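## Task

Column 4 counted from the left, block 6 counted from the top, hole 4 counted from the top: this LC plug has not latched. Press it in until it latches. Every other fibre carries traffic, so none may be pulled out or unlatched. No fibre may be kinked, this one included. The robot must not topple or finish leaning, or the task fails.

## Robot and tools

ROBOT. TidyBot++: a four-caster mobile base (0.54 m long, 0.50 m wide, 0.38 m high) with one seven-joint arm and a two-finger gripper. The shoulder sits 0.12 m ahead of the base centre, 0.68 m up. Segments: upper arm 0.42 m, forearm 0.31 m, hand 0.31 m. Cameras: base_camera and wrist_camera (which looks along the hand). The arm starts folded, hand pointing down, reaching up to 0.08 m past the base front.

FRAMES. Base frame: origin on the floor below the base centre, x forward, y left, z up, metres. hand_pose is reported here, as the midpoint between the finger pads; the hand's own z axis runs out along the fingers and the fingers open along its y axis. Odometry frame = base frame at scene start; base_odometry counts wheel turns only (slip looks like travel), heading in rad, left positive, -3.142 to 3.142. base_tilt is in degrees, forward and right positive.

move. One action per call. Optional keys:
- base: an object of relative offsets from where the base is when the command starts, along its current axes. translate_m (metres, forward +, -2 to 2), strafe_m (metres, left +, -2 to 2), rotate_rad (radians, counter-clockwise from above +, -6.3 to 6.3).
- joints: absolute targets by name for the single arm: joint_1_rad to joint_7_rad (radians) and gripper_pos (0 open to 1 closed; gap about 85 x (1 - gripper_pos) mm). Ranges: joint_2_rad -2.249 to 2.249, joint_4_rad -2.579 to 2.579, joint_6_rad -2.099 to 2.099; joints 1, 3, 5, 7 take any angle but go the shorter way, so turn in steps under half a turn. joint_1_rad positive is clockwise from above, opposite to base rotation. With the hand pointing down, joint_7_rad positive turns it counter-clockwise from above.
- target: one list of seven numbers for the one arm, an absolute hand pose in the base frame: [x, y, z, qw, qx, qy, qz], metres then unit quaternion. With target, joints may contain only gripper_pos.
- speeds: top-speed caps for this action only: translate_m or strafe_m 0.05 to 0.5 m/s (name only one when both are driven), rotate_rad 0.1 to 1.57 rad/s.
- cameras: list of camera names, [] for none, omitted or ["all"] for all.
- blocking: true/omitted returns when everything rests; false returns at once, check with wait(0) in the "earlier move" line. A later move overrides only the parts it names.
Unknown keys make a call invalid; out-of-range values are refused, and a refusal or an uncommanded stop cancels the rest of that reply's move, wait and finished_scene calls.

wait: seconds 0 to 10, plus cameras; commands nothing, returns state and images, ends early once motion has ceased. stop: brakes all running motions (cameras optional); braked parts say "stopped" and may keep pressing. zoom_image: camera (base_camera or wrist_camera) and region [x0, y0, x1, y1] in pixels from the top-left, at most 504 x 504, on that camera's latest image. finished_scene: scene = the current scene number; ends it irreversibly and usually reports success; the goal must persist without the robot.

RESULT LINES. "pictures" lists images in order; images can lag the state slightly. "move" reads done or the worst status. base_status, joint_status, hand_status: done, moving, off_target (rested away from target, maybe still pushing), stopped, contact_stop, time_out, not_followed, torque_fault, limit_stop_at_motor_heat. hand_status is done within 10 mm and 2 degrees; most targets end off_target within about 3 cm. "joint command not followed" / "pose unreachable" mean a self-collision check withheld the arm (a cause is given); nothing guards against hitting the base. hand_target is where joint targets would put the hand. motor_effort is torque as percent of maximum, peak in brackets; readings carry bias and noise. on_its_own lists uncommanded behaviour. "ARM HIT", "MOTOR HOT" and "OVER-TEMPERATURE FAULT" are warnings.

CORRECTIONS. To fix position, add (wanted - hand_pose) to the last target's x, y, z. After a joints action, send last command + (wanted - reading). To hold still, resend hand_target, not hand_pose. Small steps may not move a joint through friction; hand_pose itself may be off by a centimetre or two, so trust the images. A blocked joint keeps springing toward its target and pushes harder with each correction.

AVOID. The arm does not dodge obstacles and keeps pressing into whatever it meets. Keep pushes on the plug gentle and aligned; a horizontal shove on a raised hand can lift wheels or tilt the robot, and the arm catching on something about 0.6 m up while the base moves can tip it. Reaching far out from folded, or swinging sideways while stretched, can also topple it; retract the arm or back off to recover a lean. Do not drive the arm into things: joint torque above 104.5 N m (joints 1-4) or 51.3 N m (joints 5-7) triggers a torque fault freezing the arm for 10 s. Avoid slams, drops, hard grips, twisting or pulling fibres, and long stretched-out holds, which overheat motors. A blocked base keeps pushing and may still report done.

Each tool is called after "Emit:" as a command line: name --argument value for each argument, lists and objects as JSON in quotes; but a table of rows of numbers goes row by row, as --pt "numbers of a row", without its own name.

## Session

Emit:
move

Scene clock: 0.00 s.
base_odometry: x=+0.000 y=+0.000 heading=+0.000
base_tilt: forward=+0.4 right=+0.1
base_status: not commanded
joint_positions: joint_1_rad=-0.036 joint_2_rad=-0.363 joint_3_rad=+3.187 joint_4_rad=-2.532 joint_5_rad=+0.036 joint_6_rad=-0.920 joint_7_rad=+1.528 gripper_pos=+0.000
joint_status: not commanded
motor_effort: joint_1_rad=+0 joint_2_rad=+0 joint_3_rad=+1 joint_4_rad=+13 joint_5_rad=+1 joint_6_rad=+0 joint_7_rad=+0
hand_pose: x=+0.2461 y=-0.0069 z=+0.5873 quat_wxyz=(+0.006, +1.000, -0.014, +0.026) (m; base frame)
hand_target: x=+0.2462 y=-0.0069 z=+0.5873 quat_wxyz=(+0.006, +1.000, -0.014, +0.027) (m; base frame)
hand_status: not commanded
pictures: base_camera, wrist_camera
Images, in order (width x height): base_camera 644x364, wrist_camera 644x476.

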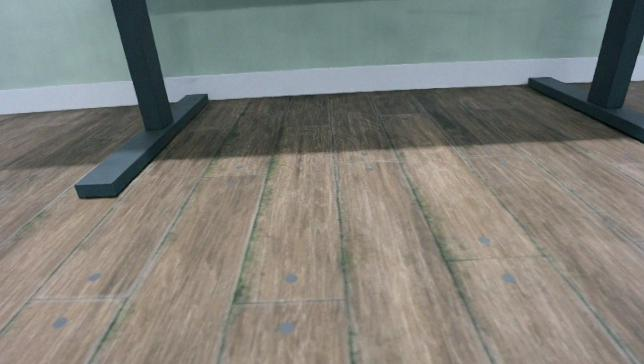

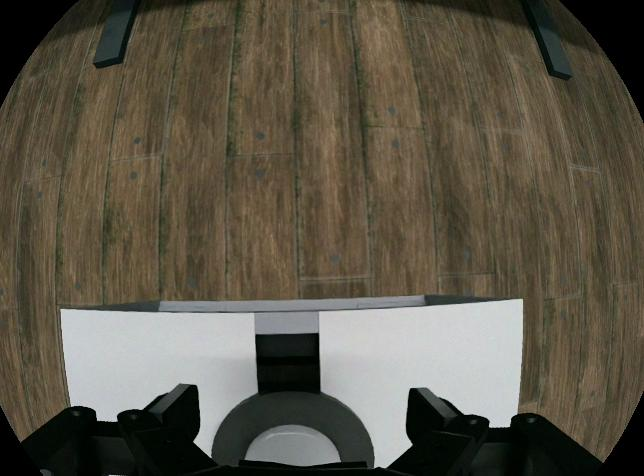

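Emit:
move --joints '{"joint_1_rad":0,"joint_2_rad":-0.36,"joint_3_rad":3.1416,"joint_4_rad":-2.53,"joint_5_rad":0,"joint_6_rad":0.5,"joint_7_rad":1.57}'

Scene clock: 12.50 s.
move: done
base_odometry: x=+0.000 y=+0.000 heading=+0.000
base_tilt: forward=+0.4 right=+0.1
base_status: not commanded
joint_positions: joint_1_rad=-0.023 joint_2_rad=-0.363 joint_3_rad=+3.166 joint_4_rad=-2.532 joint_5_rad=+0.036 joint_6_rad=+0.459 joint_7_rad=+1.528 gripper_pos=+0.000
joint_status: all done
motor_effort: joint_1_rad=+1(2) joint_2_rad=-6(7) joint_3_rad=+1(2) joint_4_rad=+18(18) joint_5_rad=+1(2) joint_6_rad=+8(8) joint_7_rad=-1(2)
hand_pose: x=+0.5377 y=+0.0050 z=+0.8549 quat_wxyz=(-0.013, +0.755, -0.002, +0.656) (m; base frame)
hand_target: x=+0.5401 y=+0.0013 z=+0.8675 quat_wxyz=(+0.000, +0.741, +0.000, +0.671) (m; base frame)
hand_status: not commanded
pictures: base_camera, wrist_camera
Images, in order (width x height): base_camera 644x364, wrist_camera 644x476.

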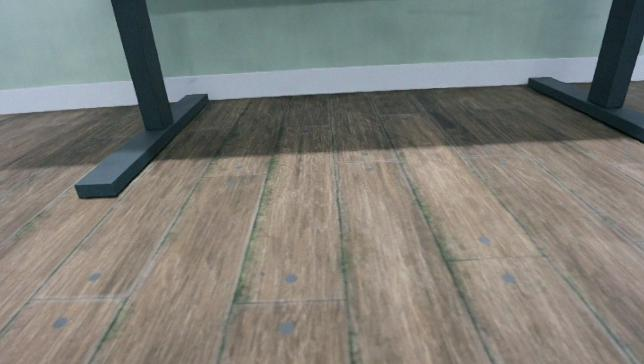

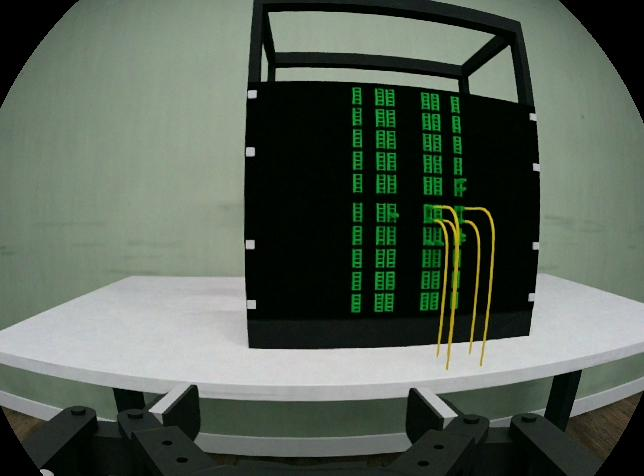

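Emit:
zoom_image --camera "wrist_camera" --region '[330, 70, 530, 220]'

Emit:
zoom_image --camera "wrist_camera" --region '[340, 170, 500, 290]'

Scaled by 2.520.

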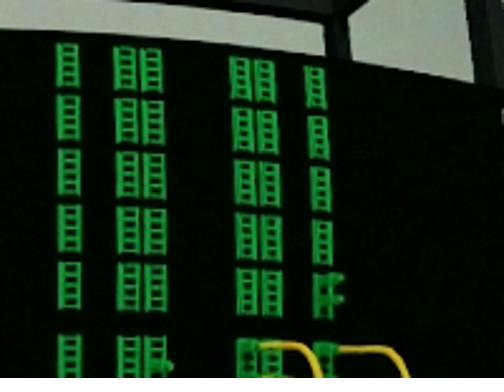

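Scaled by 3.150.

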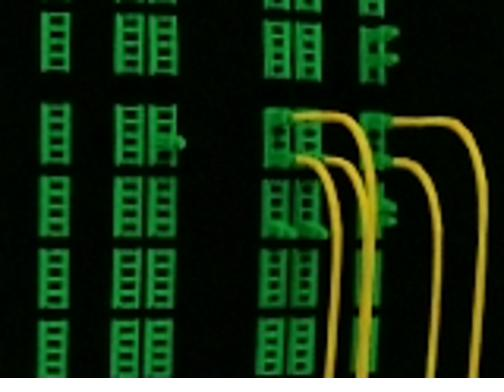

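Emit:
move --base '{"rotate_rad":0.16,"strafe_m":-0.12}' --joints '{"joint_1_rad":0,"joint_2_rad":-0.36,"joint_3_rad":3.1416,"joint_4_rad":-2.53,"joint_5_rad":-0.03,"joint_6_rad":0.65,"joint_7_rad":1.61}' --cameras '["wrist_camera"]'

Emit:
zoom_image --camera "wrist_camera" --region '[240, 120, 440, 320]'

Scene clock: 39.43 s.
move: done
base_odometry: x=+0.000 y=-0.120 heading=+0.161
base_tilt: forward=+0.4 right=+0.1
base_status: done
joint_positions: joint_1_rad=-0.018 joint_2_rad=-0.363 joint_3_rad=+3.157 joint_4_rad=-2.529 joint_5_rad=+0.019 joint_6_rad=+0.625 joint_7_rad=+1.550 gripper_pos=+0.000
joint_status: all done
motor_effort: joint_1_rad=+1(2) joint_2_rad=-6(8) joint_3_rad=+1(4) joint_4_rad=+18(21) joint_5_rad=+1(1) joint_6_rad=+8(9) joint_7_rad=-1(1)
hand_pose: x=+0.5410 y=+0.0051 z=+0.9082 quat_wxyz=(-0.009, +0.696, +0.001, +0.718) (m; base frame)
hand_target: x=+0.5412 y=-0.0043 z=+0.9141 quat_wxyz=(+0.012, +0.689, -0.001, +0.725) (m; base frame)
hand_status: not commanded
pictures: wrist_camera
Images, in order (width x height): wrist_camera 644x476.

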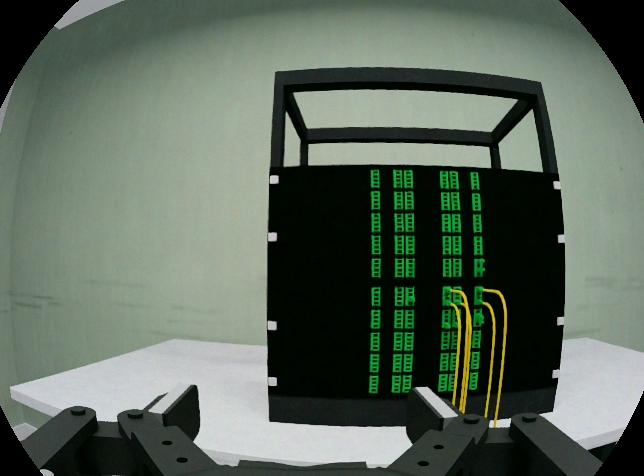

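Scaled by 2.520.

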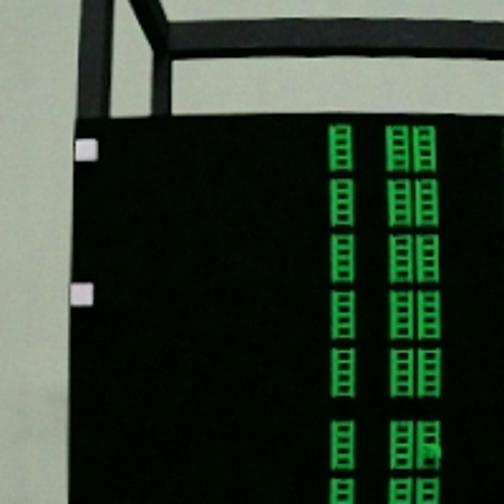

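Emit:
move --base '{"rotate_rad":0.05,"strafe_m":-0.2}' --joints '{"joint_1_rad":0.02,"joint_2_rad":-0.36,"joint_3_rad":3.125,"joint_4_rad":-2.53,"joint_5_rad":-0.05,"joint_6_rad":0.63,"joint_7_rad":1.63}' --cameras '["wrist_camera"]'

Emit:
zoom_image --camera "wrist_camera" --region '[260, 240, 400, 360]'

Scene clock: 50.57 s.
move: done
base_odometry: x=+0.032 y=-0.318 heading=+0.211
base_tilt: forward=+0.4 right=+0.1
base_status: done
joint_positions: joint_1_rad=+0.002 joint_2_rad=-0.363 joint_3_rad=+3.138 joint_4_rad=-2.529 joint_5_rad=+0.007 joint_6_rad=+0.625 joint_7_rad=+1.560 gripper_pos=+0.000
joint_status: all done
motor_effort: joint_1_rad=+1(2) joint_2_rad=-6(7) joint_3_rad=+1(3) joint_4_rad=+18(18) joint_5_rad=+1(1) joint_6_rad=+8(8) joint_7_rad=-1(1)
hand_pose: x=+0.5408 y=+0.0035 z=+0.9082 quat_wxyz=(-0.003, +0.696, +0.001, +0.718) (m; base frame)
hand_target: x=+0.5412 y=-0.0084 z=+0.9077 quat_wxyz=(+0.021, +0.696, -0.003, +0.717) (m; base frame)
hand_status: not commanded
pictures: wrist_camera
Images, in order (width x height): wrist_camera 644x476.

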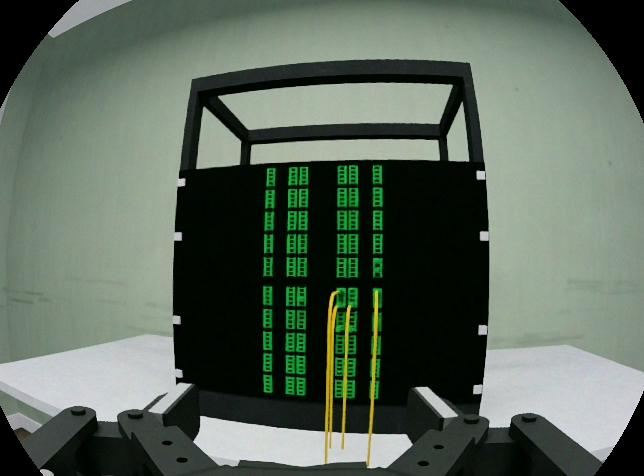

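Scaled by 3.600.

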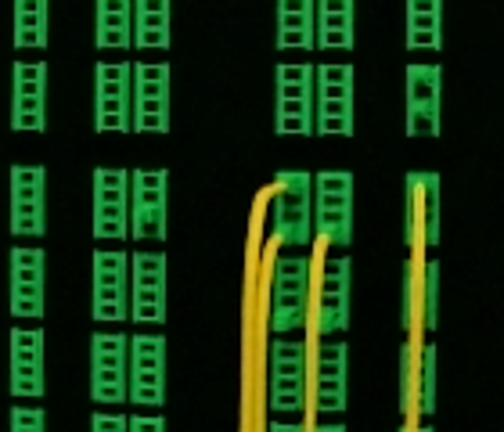

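Emit:
move --base '{"translate_m":0.12, "strafe_m":-0.02}' --joints '{"joint_1_rad":0.02,"joint_2_rad":-0.50,"joint_3_rad":3.125,"joint_4_rad":-2.56,"joint_5_rad":-0.05,"joint_6_rad":0.78,"joint_7_rad":1.63}' --cameras '["wrist_camera"]'

Emit:
zoom_image --camera "wrist_camera" --region '[270, 200, 430, 320]'

Scene clock: 75.37 s.
move: done
base_odometry: x=+0.154 y=-0.312 heading=+0.211
base_tilt: forward=+0.4 right=+0.1
base_status: done
joint_positions: joint_1_rad=+0.002 joint_2_rad=-0.482 joint_3_rad=+3.138 joint_4_rad=-2.535 joint_5_rad=+0.007 joint_6_rad=+0.741 joint_7_rad=+1.560 gripper_pos=+0.000
joint_status: all done
motor_effort: joint_1_rad=+1(1) joint_2_rad=-2(6) joint_3_rad=+1(2) joint_4_rad=+19(19) joint_5_rad=+1(2) joint_6_rad=+7(9) joint_7_rad=+0(1)
hand_pose: x=+0.5035 y=+0.0038 z=+0.9887 quat_wxyz=(-0.004, +0.610, +0.001, +0.792) (m; base frame)
hand_target: x=+0.4927 y=-0.0092 z=+0.9923 quat_wxyz=(+0.025, +0.597, -0.005, +0.802) (m; base frame)
hand_status: not commanded
pictures: wrist_camera
Images, in order (width x height): wrist_camera 644x476.

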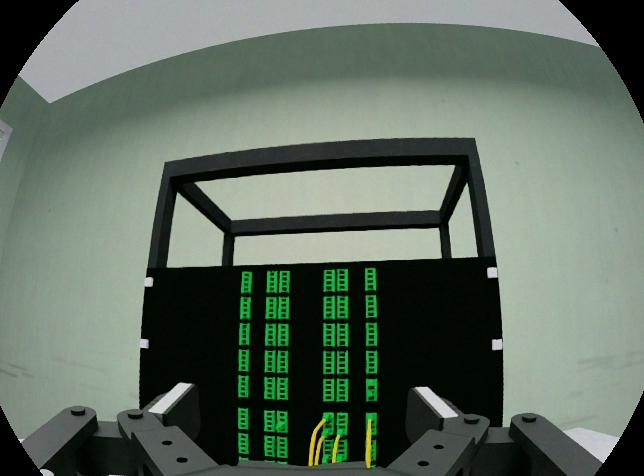

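Scaled by 3.150.

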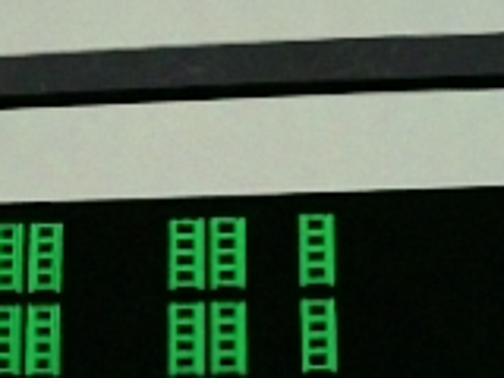

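Emit:
move --joints '{"joint_1_rad":0.02,"joint_2_rad":-0.36,"joint_3_rad":3.125,"joint_4_rad":-2.53,"joint_5_rad":-0.05,"joint_6_rad":0.55,"joint_7_rad":1.63}' --cameras '["wrist_camera"]'

Emit:
zoom_image --camera "wrist_camera" --region '[270, 220, 430, 340]'

Scene clock: 88.23 s.
move: done
base_odometry: x=+0.154 y=-0.312 heading=+0.211
base_tilt: forward=+0.4 right=+0.1
base_status: not commanded
joint_positions: joint_1_rad=+0.002 joint_2_rad=-0.372 joint_3_rad=+3.138 joint_4_rad=-2.535 joint_5_rad=+0.007 joint_6_rad=+0.583 joint_7_rad=+1.560 gripper_pos=+0.000
joint_status: all done
motor_effort: joint_1_rad=+1(1) joint_2_rad=-6(8) joint_3_rad=+1(2) joint_4_rad=+18(19) joint_5_rad=+1(1) joint_6_rad=+8(9) joint_7_rad=-1(2)
hand_pose: x=+0.5382 y=+0.0034 z=+0.8957 quat_wxyz=(-0.003, +0.710, +0.001, +0.704) (m; base frame)
hand_target: x=+0.5410 y=-0.0075 z=+0.8828 quat_wxyz=(+0.019, +0.724, -0.003, +0.689) (m; base frame)
hand_status: not commanded
pictures: wrist_camera
Images, in order (width x height): wrist_camera 644x476.

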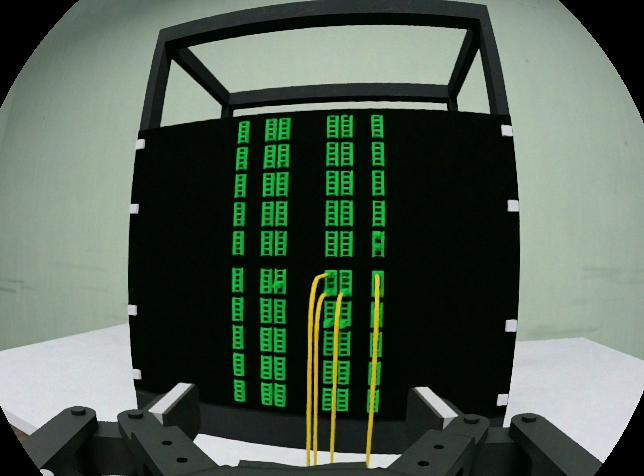

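Scaled by 3.150.

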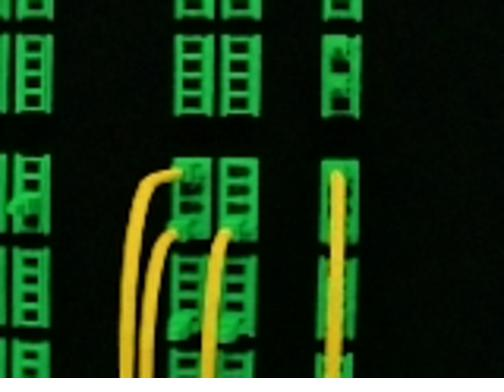

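Emit:
move --base '{"rotate_rad":-0.13, "strafe_m":0.12}' --joints '{"joint_1_rad":0.02,"joint_2_rad":-0.30,"joint_3_rad":3.125,"joint_4_rad":-2.56,"joint_5_rad":-0.05,"joint_6_rad":0.70,"joint_7_rad":1.63}' --cameras '["wrist_camera"]'

Emit:
zoom_image --camera "wrist_camera" --region '[270, 220, 430, 340]'

Scene clock: 123.80 s.
move: done
base_odometry: x=+0.129 y=-0.195 heading=+0.081
base_tilt: forward=+0.4 right=+0.1
base_status: done
joint_positions: joint_1_rad=+0.006 joint_2_rad=-0.318 joint_3_rad=+3.135 joint_4_rad=-2.541 joint_5_rad=+0.005 joint_6_rad=+0.676 joint_7_rad=+1.560 gripper_pos=+0.000
joint_status: all done
motor_effort: joint_1_rad=+1(2) joint_2_rad=-7(9) joint_3_rad=+1(3) joint_4_rad=+17(19) joint_5_rad=+0(2) joint_6_rad=+8(9) joint_7_rad=+0(2)
hand_pose: x=+0.5485 y=+0.0031 z=+0.8978 quat_wxyz=(-0.003, +0.699, +0.000, +0.715) (m; base frame)
hand_target: x=+0.5482 y=-0.0095 z=+0.8870 quat_wxyz=(+0.022, +0.703, -0.004, +0.710) (m; base frame)
hand_status: not commanded
pictures: wrist_camera
Images, in order (width x height): wrist_camera 644x476.

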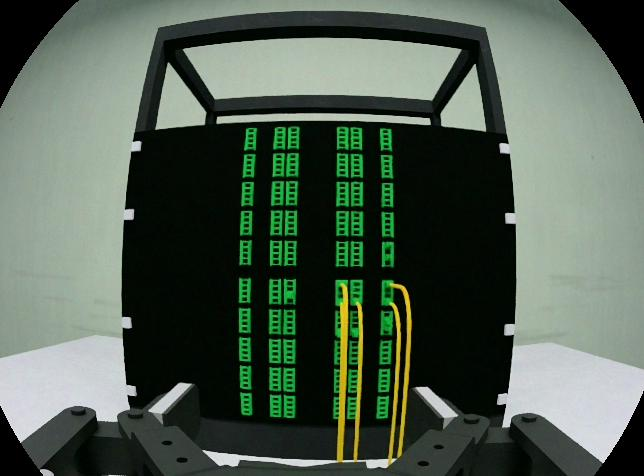

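Scaled by 3.150.

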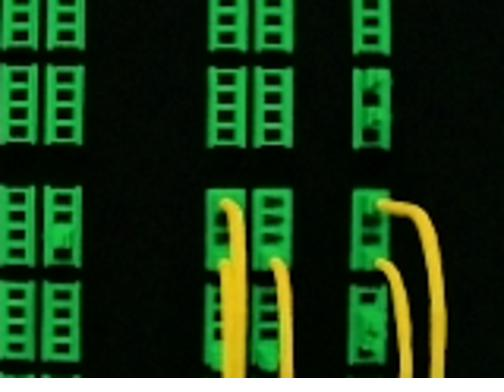

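Emit:
zoom_image --camera "wrist_camera" --region '[325, 270, 385, 320]'

Scaled by 8.400.

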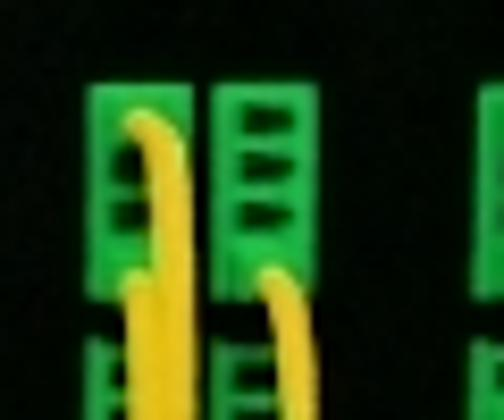

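Emit:
move --base '{"translate_m":0.18, "strafe_m":-0.02, "rotate_rad":-0.02}'

Emit:
zoom_image --camera "wrist_camera" --region '[280, 220, 400, 340]'

Scene clock: 143.30 s.
move: done
base_odometry: x=+0.310 y=-0.200 heading=+0.061
base_tilt: forward=+0.4 right=+0.1
base_status: done
joint_positions: joint_1_rad=+0.006 joint_2_rad=-0.309 joint_3_rad=+3.135 joint_4_rad=-2.541 joint_5_rad=+0.005 joint_6_rad=+0.676 joint_7_rad=+1.560 gripper_pos=+0.000
joint_status: not commanded
motor_effort: joint_1_rad=+1(1) joint_2_rad=-7(9) joint_3_rad=+1(2) joint_4_rad=+17(18) joint_5_rad=+1(1) joint_6_rad=+7(8) joint_7_rad=-1(2)
hand_pose: x=+0.5502 y=+0.0031 z=+0.8943 quat_wxyz=(-0.003, +0.702, +0.000, +0.712) (m; base frame)
hand_target: x=+0.5482 y=-0.0095 z=+0.8870 quat_wxyz=(+0.022, +0.703, -0.004, +0.710) (m; base frame)
hand_status: not commanded
pictures: base_camera, wrist_camera
Images, in order (width x height): base_camera 644x364, wrist_camera 644x476.

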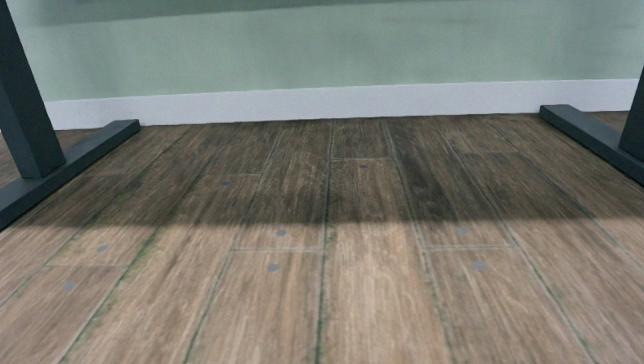

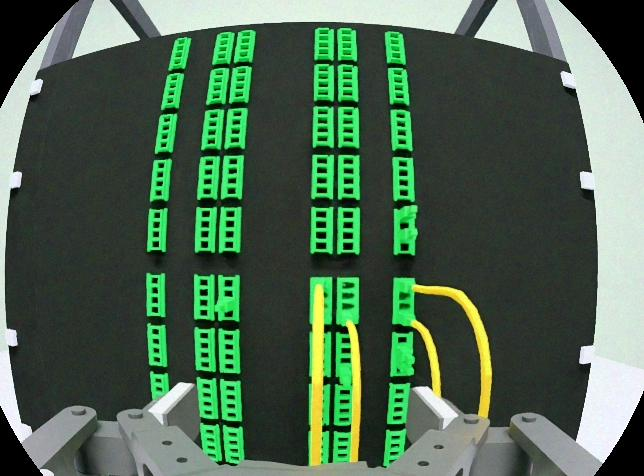

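Scaled by 4.200.

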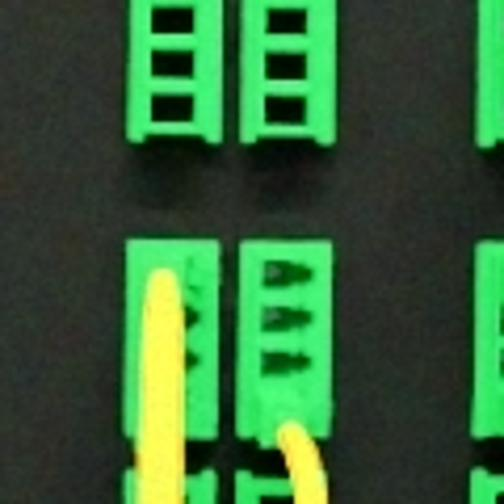

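Emit:
zoom_image --camera "wrist_camera" --region '[380, 190, 450, 260]'

Emit:
zoom_image --camera "wrist_camera" --region '[380, 265, 510, 395]'

Emit:
zoom_image --camera "wrist_camera" --region '[200, 260, 260, 320]'

Scaled by 7.200.

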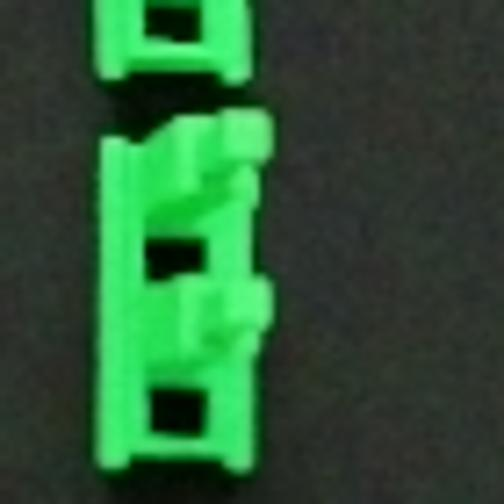

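Scaled by 3.877.

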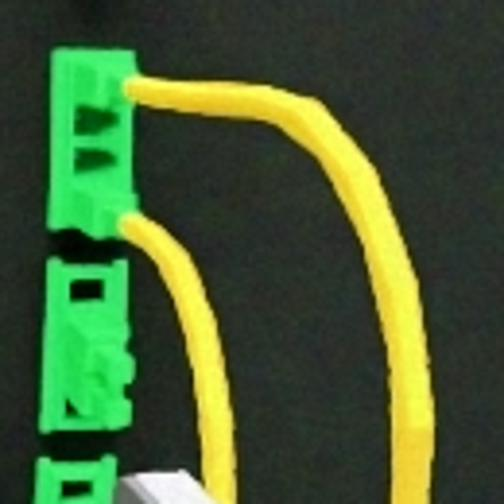

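Scaled by 8.400.

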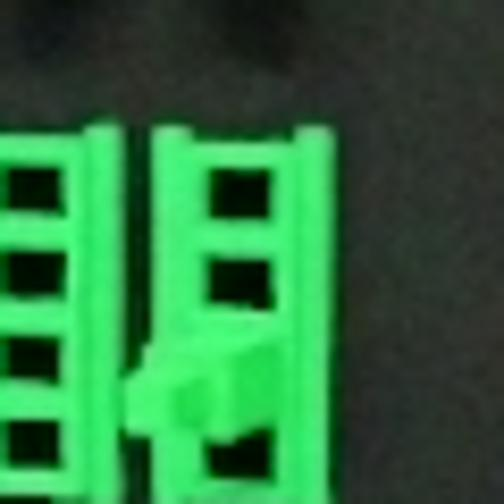

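Emit:
move --base '{"translate_m":-0.12}' --cameras '[]'

Emit:
move --base '{"strafe_m":0.39, "rotate_rad":-0.01}' --cameras '[]'

Emit:
move --joints '{"joint_1_rad":0.80,"joint_2_rad":-0.30,"joint_3_rad":3.125,"joint_4_rad":-2.56,"joint_5_rad":-0.05,"joint_6_rad":0.70,"joint_7_rad":0.07,"gripper_pos":0.8}'

Scene clock: 260.90 s.
move: done
base_odometry: x=+0.190 y=-0.207 heading=+0.061
base_tilt: forward=+0.4 right=+0.1
base_status: done
joint_positions: joint_1_rad=+0.006 joint_2_rad=-0.308 joint_3_rad=+3.135 joint_4_rad=-2.541 joint_5_rad=+0.005 joint_6_rad=+0.676 joint_7_rad=+1.560 gripper_pos=+0.000
joint_status: not commanded
motor_effort: joint_1_rad=+1(1) joint_2_rad=-8(10) joint_3_rad=+1(2) joint_4_rad=+17(18) joint_5_rad=+0(1) joint_6_rad=+8(8) joint_7_rad=+0(1)
hand_pose: x=+0.5504 y=+0.0031 z=+0.8937 quat_wxyz=(-0.003, +0.702, +0.000, +0.712) (m; base frame)
hand_target: x=+0.5482 y=-0.0095 z=+0.8870 quat_wxyz=(+0.022, +0.703, -0.004, +0.710) (m; base frame)
hand_status: not commanded
pictures: none
No camera images: "cameras" was empty.

Scene clock: 263.03 s.
move: done
base_odometry: x=+0.166 y=+0.182 heading=+0.051
base_tilt: forward=+0.4 right=+0.1
base_status: done
joint_positions: joint_1_rad=+0.006 joint_2_rad=-0.308 joint_3_rad=+3.134 joint_4_rad=-2.541 joint_5_rad=+0.005 joint_6_rad=+0.676 joint_7_rad=+1.560 gripper_pos=+0.000
joint_status: not commanded
motor_effort: joint_1_rad=+1(1) joint_2_rad=-7(8) joint_3_rad=+1(3) joint_4_rad=+18(18) joint_5_rad=+1(1) joint_6_rad=+8(8) joint_7_rad=-1(2)
hand_pose: x=+0.5504 y=+0.0032 z=+0.8937 quat_wxyz=(-0.003, +0.702, +0.000, +0.712) (m; base frame)
hand_target: x=+0.5482 y=-0.0095 z=+0.8870 quat_wxyz=(+0.022, +0.703, -0.004, +0.710) (m; base frame)
hand_status: not commanded
pictures: none
No camera images: "cameras" was empty.

Scene clock: 265.60 s.
move: done
base_odometry: x=+0.166 y=+0.182 heading=+0.051
base_tilt: forward=+0.4 right=+0.1
base_status: not commanded
joint_positions: joint_1_rad=+0.777 joint_2_rad=-0.308 joint_3_rad=+3.134 joint_4_rad=-2.541 joint_5_rad=+0.005 joint_6_rad=+0.676 joint_7_rad=+0.154 gripper_pos=+0.800
joint_status: all done
motor_effort: joint_1_rad=+1(2) joint_2_rad=-8(9) joint_3_rad=+1(3) joint_4_rad=+17(18) joint_5_rad=+1(2) joint_6_rad=+8(9) joint_7_rad=-1(2)
hand_pose: x=+0.4306 y=-0.2983 z=+0.8937 quat_wxyz=(-0.225, +0.326, -0.622, +0.675) (m; base frame)
hand_target: x=+0.4175 y=-0.3086 z=+0.8870 quat_wxyz=(-0.250, +0.271, -0.649, +0.665) (m; base frame)
hand_status: not commanded
pictures: base_camera, wrist_camera
Images, in order (width x height): base_camera 644x364, wrist_camera 644x476.

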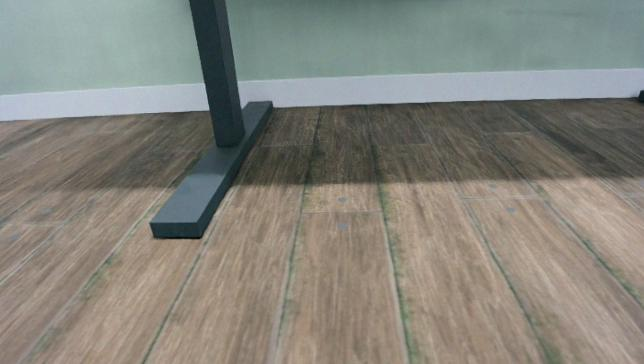

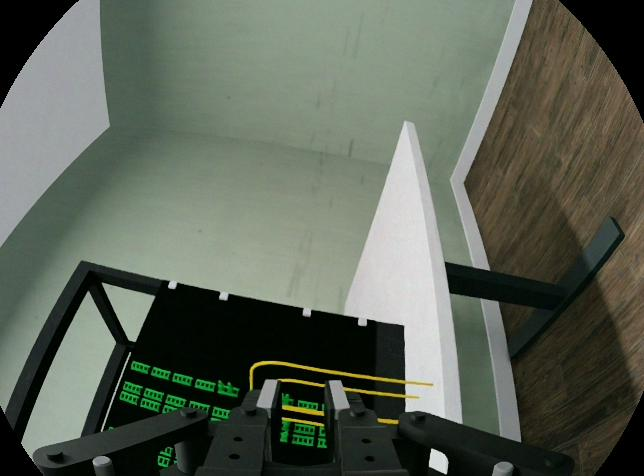

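Emit:
move --base '{"translate_m":0.20,"strafe_m":-0.01}' --joints '{"joint_1_rad":0.80,"joint_2_rad":-0.30,"joint_3_rad":3.125,"joint_4_rad":-2.56,"joint_5_rad":-0.05,"joint_6_rad":0.70,"joint_7_rad":-0.09,"gripper_pos":0.8}'

Emit:
zoom_image --camera "wrist_camera" --region '[160, 310, 420, 476]'

Scene clock: 291.57 s.
move: done
base_odometry: x=+0.366 y=+0.182 heading=+0.052
base_tilt: forward=+0.4 right=+0.1
base_status: done
joint_positions: joint_1_rad=+0.778 joint_2_rad=-0.307 joint_3_rad=+3.134 joint_4_rad=-2.541 joint_5_rad=+0.005 joint_6_rad=+0.676 joint_7_rad=-0.028 gripper_pos=+0.800
joint_status: all done
motor_effort: joint_1_rad=+0(1) joint_2_rad=-8(10) joint_3_rad=+1(2) joint_4_rad=+17(18) joint_5_rad=+1(2) joint_6_rad=+8(9) joint_7_rad=+0(1)
hand_pose: x=+0.4305 y=-0.2988 z=+0.8932 quat_wxyz=(-0.285, +0.268, -0.650, +0.652) (m; base frame)
hand_target: x=+0.4175 y=-0.3086 z=+0.8870 quat_wxyz=(-0.302, +0.218, -0.669, +0.643) (m; base frame)
hand_status: not commanded
pictures: base_camera, wrist_camera
Images, in order (width x height): base_camera 644x364, wrist_camera 644x476.

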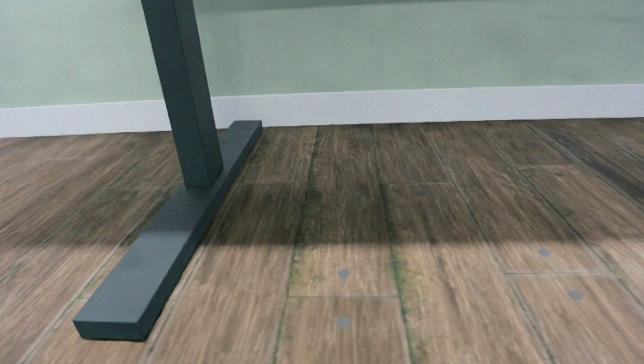

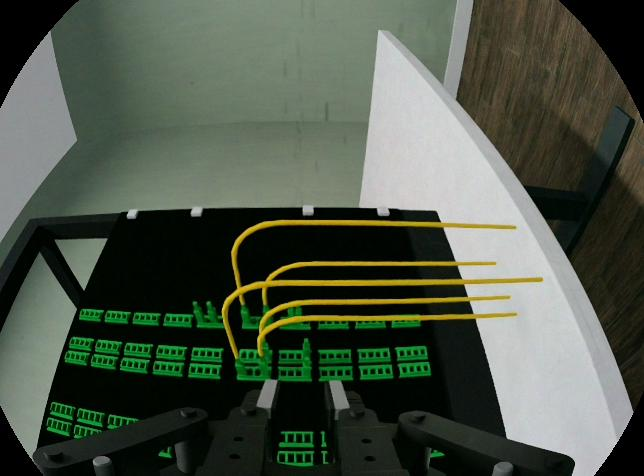

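Scaled by 1.938.

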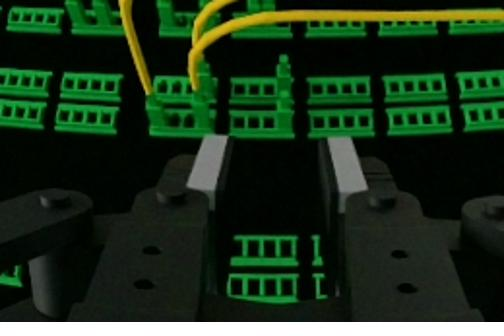

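Emit:
zoom_image --camera "wrist_camera" --region '[210, 320, 330, 420]'

Scaled by 4.200.

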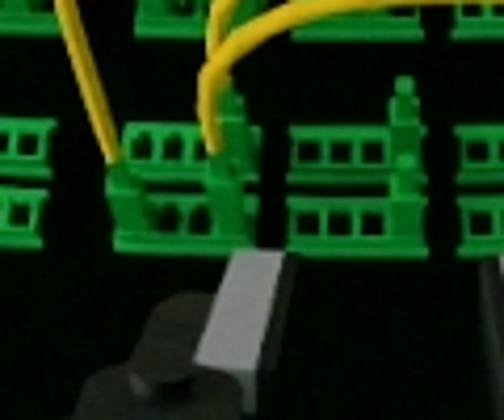

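Emit:
move --joints '{"joint_1_rad":0.80,"joint_2_rad":-0.385,"joint_3_rad":3.125,"joint_4_rad":-2.46,"joint_5_rad":-0.05,"joint_6_rad":0.51,"joint_7_rad":-0.08,"gripper_pos":0.8}' --cameras '["wrist_camera"]'

Emit:
zoom_image --camera "wrist_camera" --region '[220, 320, 380, 440]'

Scene clock: 326.57 s.
move: done
base_odometry: x=+0.366 y=+0.182 heading=+0.052
base_tilt: forward=+0.4 right=+0.1
base_status: not commanded
joint_positions: joint_1_rad=+0.778 joint_2_rad=-0.370 joint_3_rad=+3.134 joint_4_rad=-2.476 joint_5_rad=+0.005 joint_6_rad=+0.545 joint_7_rad=-0.028 gripper_pos=+0.800
joint_status: all done
motor_effort: joint_1_rad=+1(1) joint_2_rad=-6(9) joint_3_rad=+1(2) joint_4_rad=+19(19) joint_5_rad=+1(2) joint_6_rad=+7(9) joint_7_rad=+0(1)
hand_pose: x=+0.4289 y=-0.2973 z=+0.9166 quat_wxyz=(-0.284, +0.268, -0.651, +0.651) (m; base frame)
hand_target: x=+0.4187 y=-0.3060 z=+0.9215 quat_wxyz=(-0.302, +0.223, -0.669, +0.642) (m; base frame)
hand_status: not commanded
pictures: wrist_camera
Images, in order (width x height): wrist_camera 644x476.

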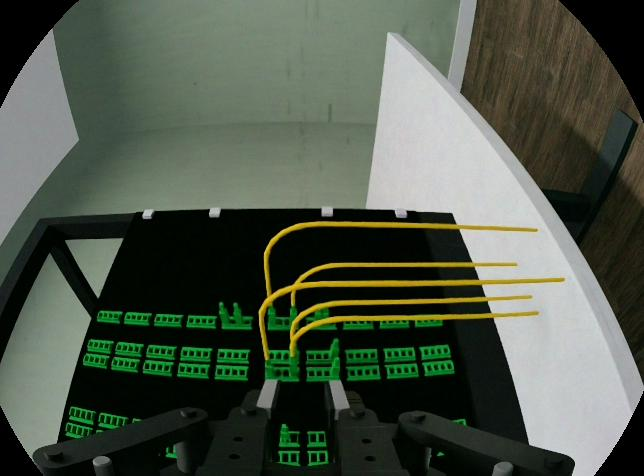

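Scaled by 3.150.

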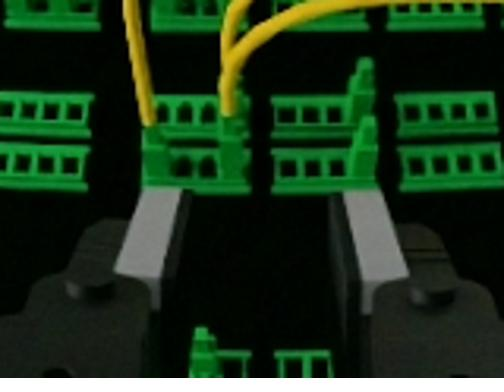

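Emit:
move --base '{"translate_m":0.045,"strafe_m":-0.0435}' --cameras '["base_camera","wrist_camera"]'

Emit:
zoom_image --camera "wrist_camera" --region '[240, 310, 380, 430]'

Scene clock: 337.50 s.
move: done
base_odometry: x=+0.414 y=+0.141 heading=+0.052
base_tilt: forward=+0.4 right=+0.1
base_status: done
joint_positions: joint_1_rad=+0.778 joint_2_rad=-0.375 joint_3_rad=+3.134 joint_4_rad=-2.475 joint_5_rad=+0.005 joint_6_rad=+0.545 joint_7_rad=-0.028 gripper_pos=+0.800
joint_status: not commanded
motor_effort: joint_1_rad=+1(1) joint_2_rad=-6(10) joint_3_rad=+1(2) joint_4_rad=+19(19) joint_5_rad=+1(1) joint_6_rad=+8(8) joint_7_rad=-1(1)
hand_pose: x=+0.4282 y=-0.2966 z=+0.9194 quat_wxyz=(-0.285, +0.267, -0.649, +0.653) (m; base frame)
hand_target: x=+0.4187 y=-0.3060 z=+0.9215 quat_wxyz=(-0.302, +0.223, -0.669, +0.642) (m; base frame)
hand_status: not commanded
pictures: base_camera, wrist_camera
Images, in order (width x height): base_camera 644x364, wrist_camera 644x476.

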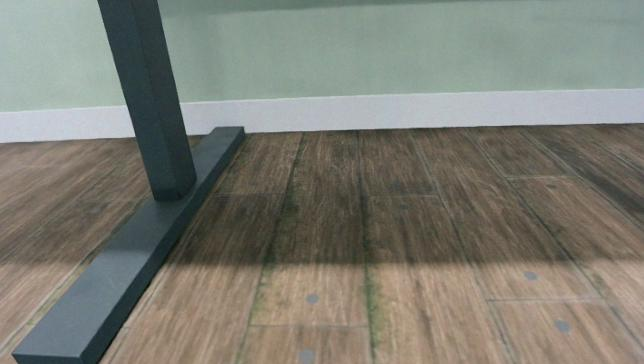

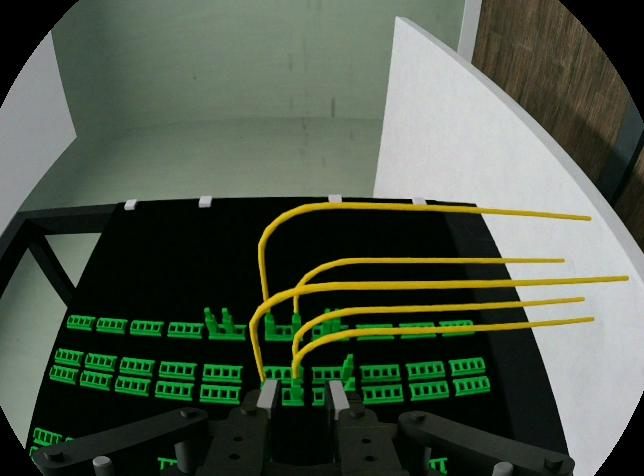

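Scaled by 3.600.

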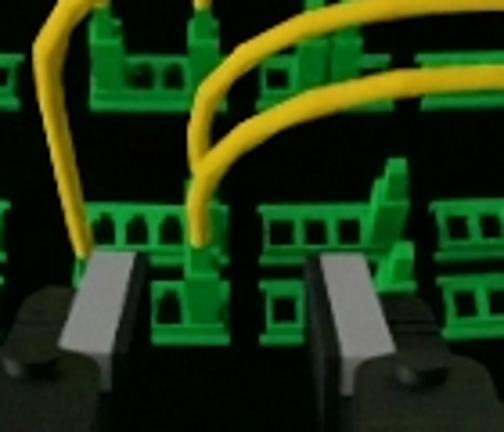

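Emit:
zoom_image --camera "wrist_camera" --region '[270, 360, 330, 420]'

Scaled by 8.400.

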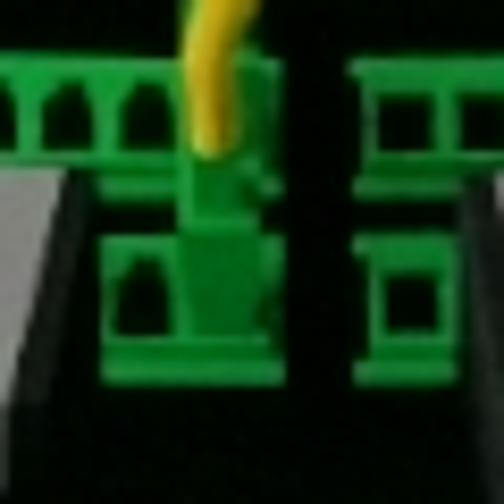

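Emit:
move --base '{"translate_m":0.0242,"strafe_m":-0.0105}' --joints '{"joint_1_rad":0.80,"joint_2_rad":-0.397,"joint_3_rad":3.125,"joint_4_rad":-2.447,"joint_5_rad":-0.05,"joint_6_rad":0.485,"joint_7_rad":-0.06,"gripper_pos":0.87}' --cameras '["wrist_camera"]'

Emit:
zoom_image --camera "wrist_camera" --region '[240, 330, 360, 440]'

Scene clock: 399.93 s.
move: done
base_odometry: x=+0.439 y=+0.132 heading=+0.052
base_tilt: forward=+0.4 right=+0.1
base_status: done
joint_positions: joint_1_rad=+0.779 joint_2_rad=-0.389 joint_3_rad=+3.134 joint_4_rad=-2.467 joint_5_rad=+0.005 joint_6_rad=+0.517 joint_7_rad=-0.028 gripper_pos=+0.870
joint_status: all done
motor_effort: joint_1_rad=+1(1) joint_2_rad=-6(9) joint_3_rad=+1(3) joint_4_rad=+19(20) joint_5_rad=+1(1) joint_6_rad=+8(9) joint_7_rad=+0(1)
hand_pose: x=+0.4267 y=-0.2952 z=+0.9214 quat_wxyz=(-0.284, +0.268, -0.651, +0.651) (m; base frame)
hand_target: x=+0.4183 y=-0.3050 z=+0.9265 quat_wxyz=(-0.296, +0.230, -0.667, +0.644) (m; base frame)
hand_status: not commanded
pictures: wrist_camera
Images, in order (width x height): wrist_camera 644x476.

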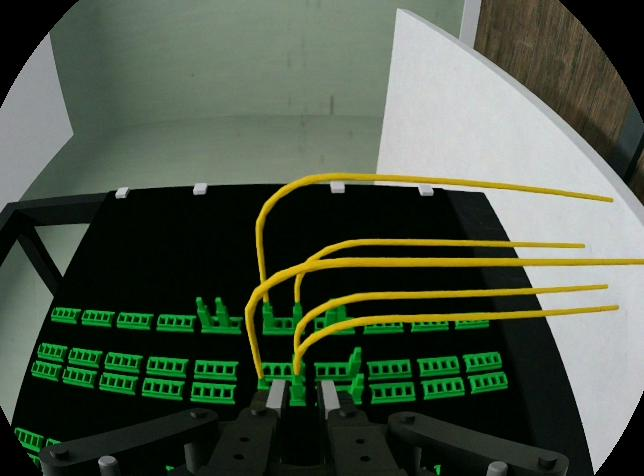

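Scaled by 4.200.

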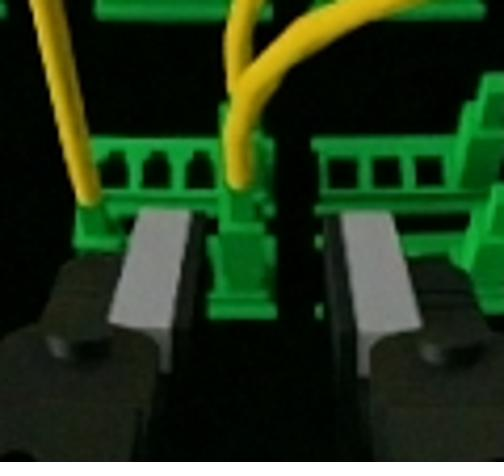

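Emit:
move --base '{"translate_m":0.0088,"strafe_m":-0.0124}' --joints '{"joint_1_rad":0.80,"joint_2_rad":-0.409,"joint_3_rad":3.125,"joint_4_rad":-2.431,"joint_5_rad":-0.05,"joint_6_rad":0.457,"joint_7_rad":-0.06,"gripper_pos":0.87}' --cameras '["wrist_camera"]'

Emit:
zoom_image --camera "wrist_camera" --region '[250, 340, 350, 440]'

Scene clock: 438.93 s.
move: done
base_odometry: x=+0.448 y=+0.120 heading=+0.052
base_tilt: forward=+0.4 right=+0.1
base_status: done
joint_positions: joint_1_rad=+0.779 joint_2_rad=-0.400 joint_3_rad=+3.134 joint_4_rad=-2.450 joint_5_rad=+0.005 joint_6_rad=+0.488 joint_7_rad=-0.028 gripper_pos=+0.870
joint_status: all done
motor_effort: joint_1_rad=+1(1) joint_2_rad=-6(9) joint_3_rad=+1(2) joint_4_rad=+19(20) joint_5_rad=+1(1) joint_6_rad=+8(9) joint_7_rad=+0(1)
hand_pose: x=+0.4267 y=-0.2953 z=+0.9274 quat_wxyz=(-0.284, +0.268, -0.651, +0.651) (m; base frame)
hand_target: x=+0.4181 y=-0.3042 z=+0.9324 quat_wxyz=(-0.296, +0.230, -0.667, +0.644) (m; base frame)
hand_status: not commanded
pictures: wrist_camera
Images, in order (width x height): wrist_camera 644x476.

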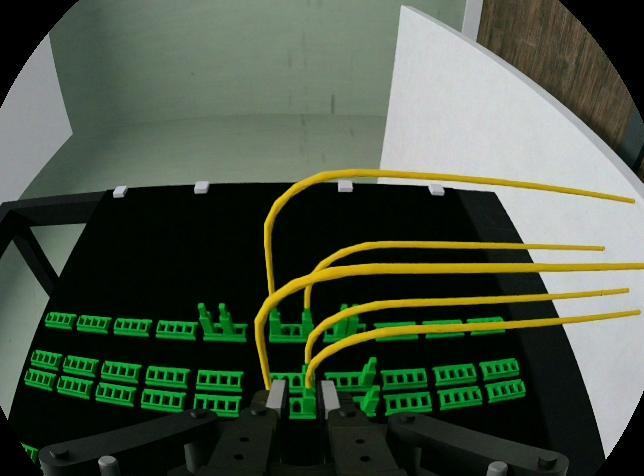

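Scaled by 5.040.

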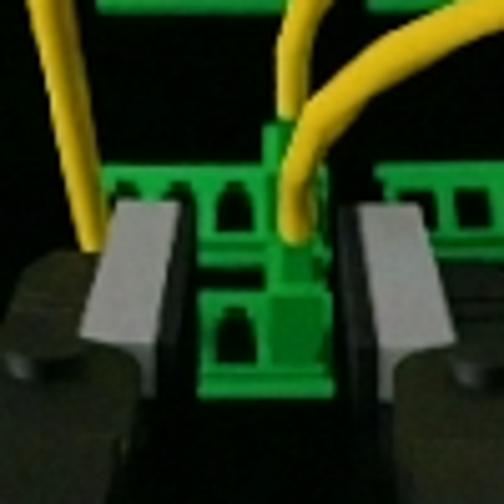

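Emit:
move --joints '{"joint_1_rad":0.80,"joint_2_rad":-0.385,"joint_3_rad":3.125,"joint_4_rad":-2.475,"joint_5_rad":-0.05,"joint_6_rad":0.525,"joint_7_rad":-0.06,"gripper_pos":0.89}' --cameras '["wrist_camera"]'

Emit:
zoom_image --camera "wrist_camera" --region '[250, 340, 350, 440]'

Scene clock: 461.67 s.
move: done
base_odometry: x=+0.448 y=+0.120 heading=+0.052
base_tilt: forward=+0.4 right=+0.1
base_status: not commanded
joint_positions: joint_1_rad=+0.779 joint_2_rad=-0.398 joint_3_rad=+3.134 joint_4_rad=-2.462 joint_5_rad=+0.005 joint_6_rad=+0.511 joint_7_rad=-0.028 gripper_pos=+0.890
joint_status: all done
motor_effort: joint_1_rad=+0(2) joint_2_rad=-6(7) joint_3_rad=+1(2) joint_4_rad=+19(20) joint_5_rad=+1(2) joint_6_rad=+8(9) joint_7_rad=+0(1)
hand_pose: x=+0.4256 y=-0.2942 z=+0.9261 quat_wxyz=(-0.285, +0.267, -0.648, +0.654) (m; base frame)
hand_target: x=+0.4169 y=-0.3045 z=+0.9174 quat_wxyz=(-0.295, +0.230, -0.667, +0.645) (m; base frame)
hand_status: not commanded
pictures: wrist_camera
Images, in order (width x height): wrist_camera 644x476.

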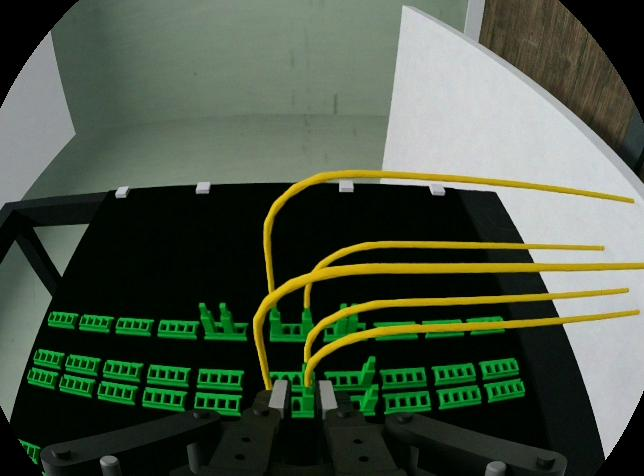

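Scaled by 5.040.

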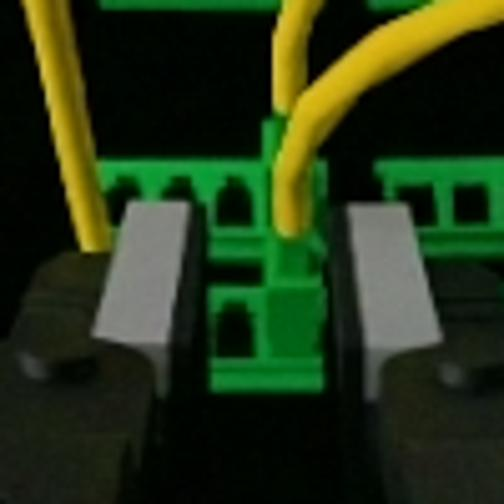

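Emit:
move --joints '{"joint_6_rad":0.472}' --cameras '["wrist_camera"]'

Emit:
zoom_image --camera "wrist_camera" --region '[250, 340, 350, 440]'

Scene clock: 468.30 s.
move: done
base_odometry: x=+0.448 y=+0.120 heading=+0.052
base_tilt: forward=+0.4 right=+0.1
base_status: not commanded
joint_positions: joint_1_rad=+0.779 joint_2_rad=-0.398 joint_3_rad=+3.134 joint_4_rad=-2.462 joint_5_rad=+0.005 joint_6_rad=+0.475 joint_7_rad=-0.028 gripper_pos=+0.890
joint_status: all done
motor_effort: joint_1_rad=+1(1) joint_2_rad=-6(7) joint_3_rad=+1(1) joint_4_rad=+19(20) joint_5_rad=+1(1) joint_6_rad=+8(9) joint_7_rad=+0(1)
hand_pose: x=+0.4256 y=-0.2943 z=+0.9147 quat_wxyz=(-0.280, +0.272, -0.660, +0.642) (m; base frame)
hand_target: x=+0.4171 y=-0.3038 z=+0.9009 quat_wxyz=(-0.288, +0.237, -0.684, +0.627) (m; base frame)
hand_status: not commanded
pictures: wrist_camera
Images, in order (width x height): wrist_camera 644x476.

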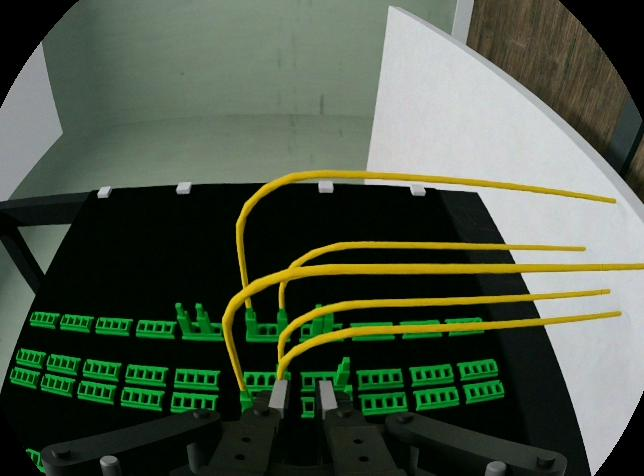

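Scaled by 5.040.

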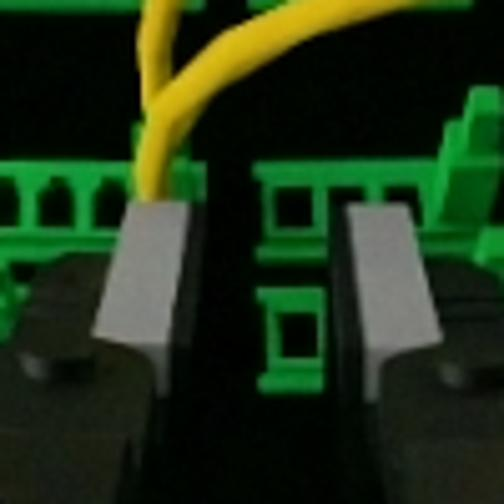

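Emit:
move --joints '{"joint_6_rad":0.515}' --cameras '["wrist_camera"]'

Emit:
zoom_image --camera "wrist_camera" --region '[250, 340, 350, 440]'

Scene clock: 472.00 s.
move: done
base_odometry: x=+0.448 y=+0.120 heading=+0.052
base_tilt: forward=+0.4 right=+0.1
base_status: not commanded
joint_positions: joint_1_rad=+0.779 joint_2_rad=-0.398 joint_3_rad=+3.134 joint_4_rad=-2.462 joint_5_rad=+0.005 joint_6_rad=+0.504 joint_7_rad=-0.028 gripper_pos=+0.890
joint_status: all done
motor_effort: joint_1_rad=+1(1) joint_2_rad=-6(7) joint_3_rad=+1(1) joint_4_rad=+19(20) joint_5_rad=+1(1) joint_6_rad=+8(9) joint_7_rad=+0(1)
hand_pose: x=+0.4257 y=-0.2943 z=+0.9238 quat_wxyz=(-0.284, +0.268, -0.651, +0.651) (m; base frame)
hand_target: x=+0.4170 y=-0.3044 z=+0.9143 quat_wxyz=(-0.294, +0.231, -0.670, +0.641) (m; base frame)
hand_status: not commanded
pictures: wrist_camera
Images, in order (width x height): wrist_camera 644x476.

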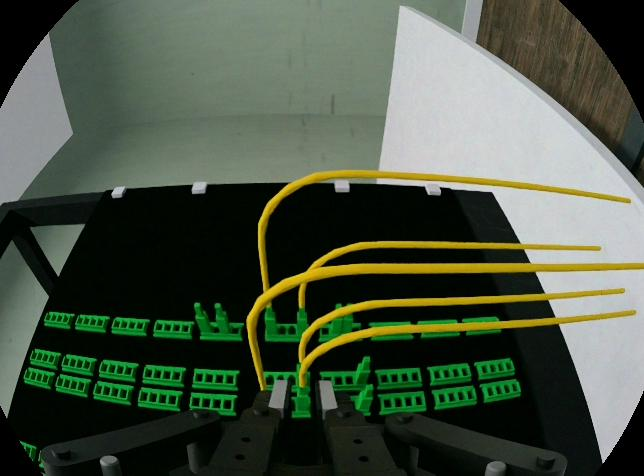

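Scaled by 5.040.

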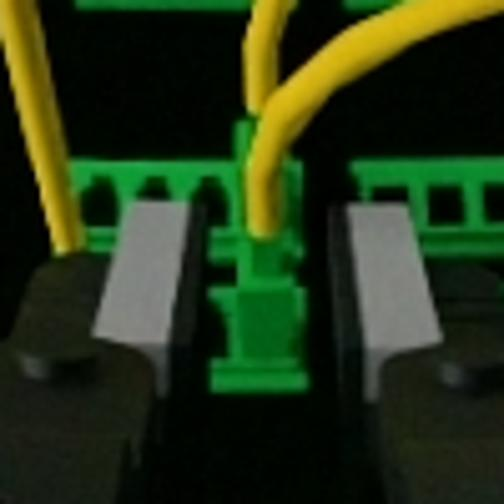

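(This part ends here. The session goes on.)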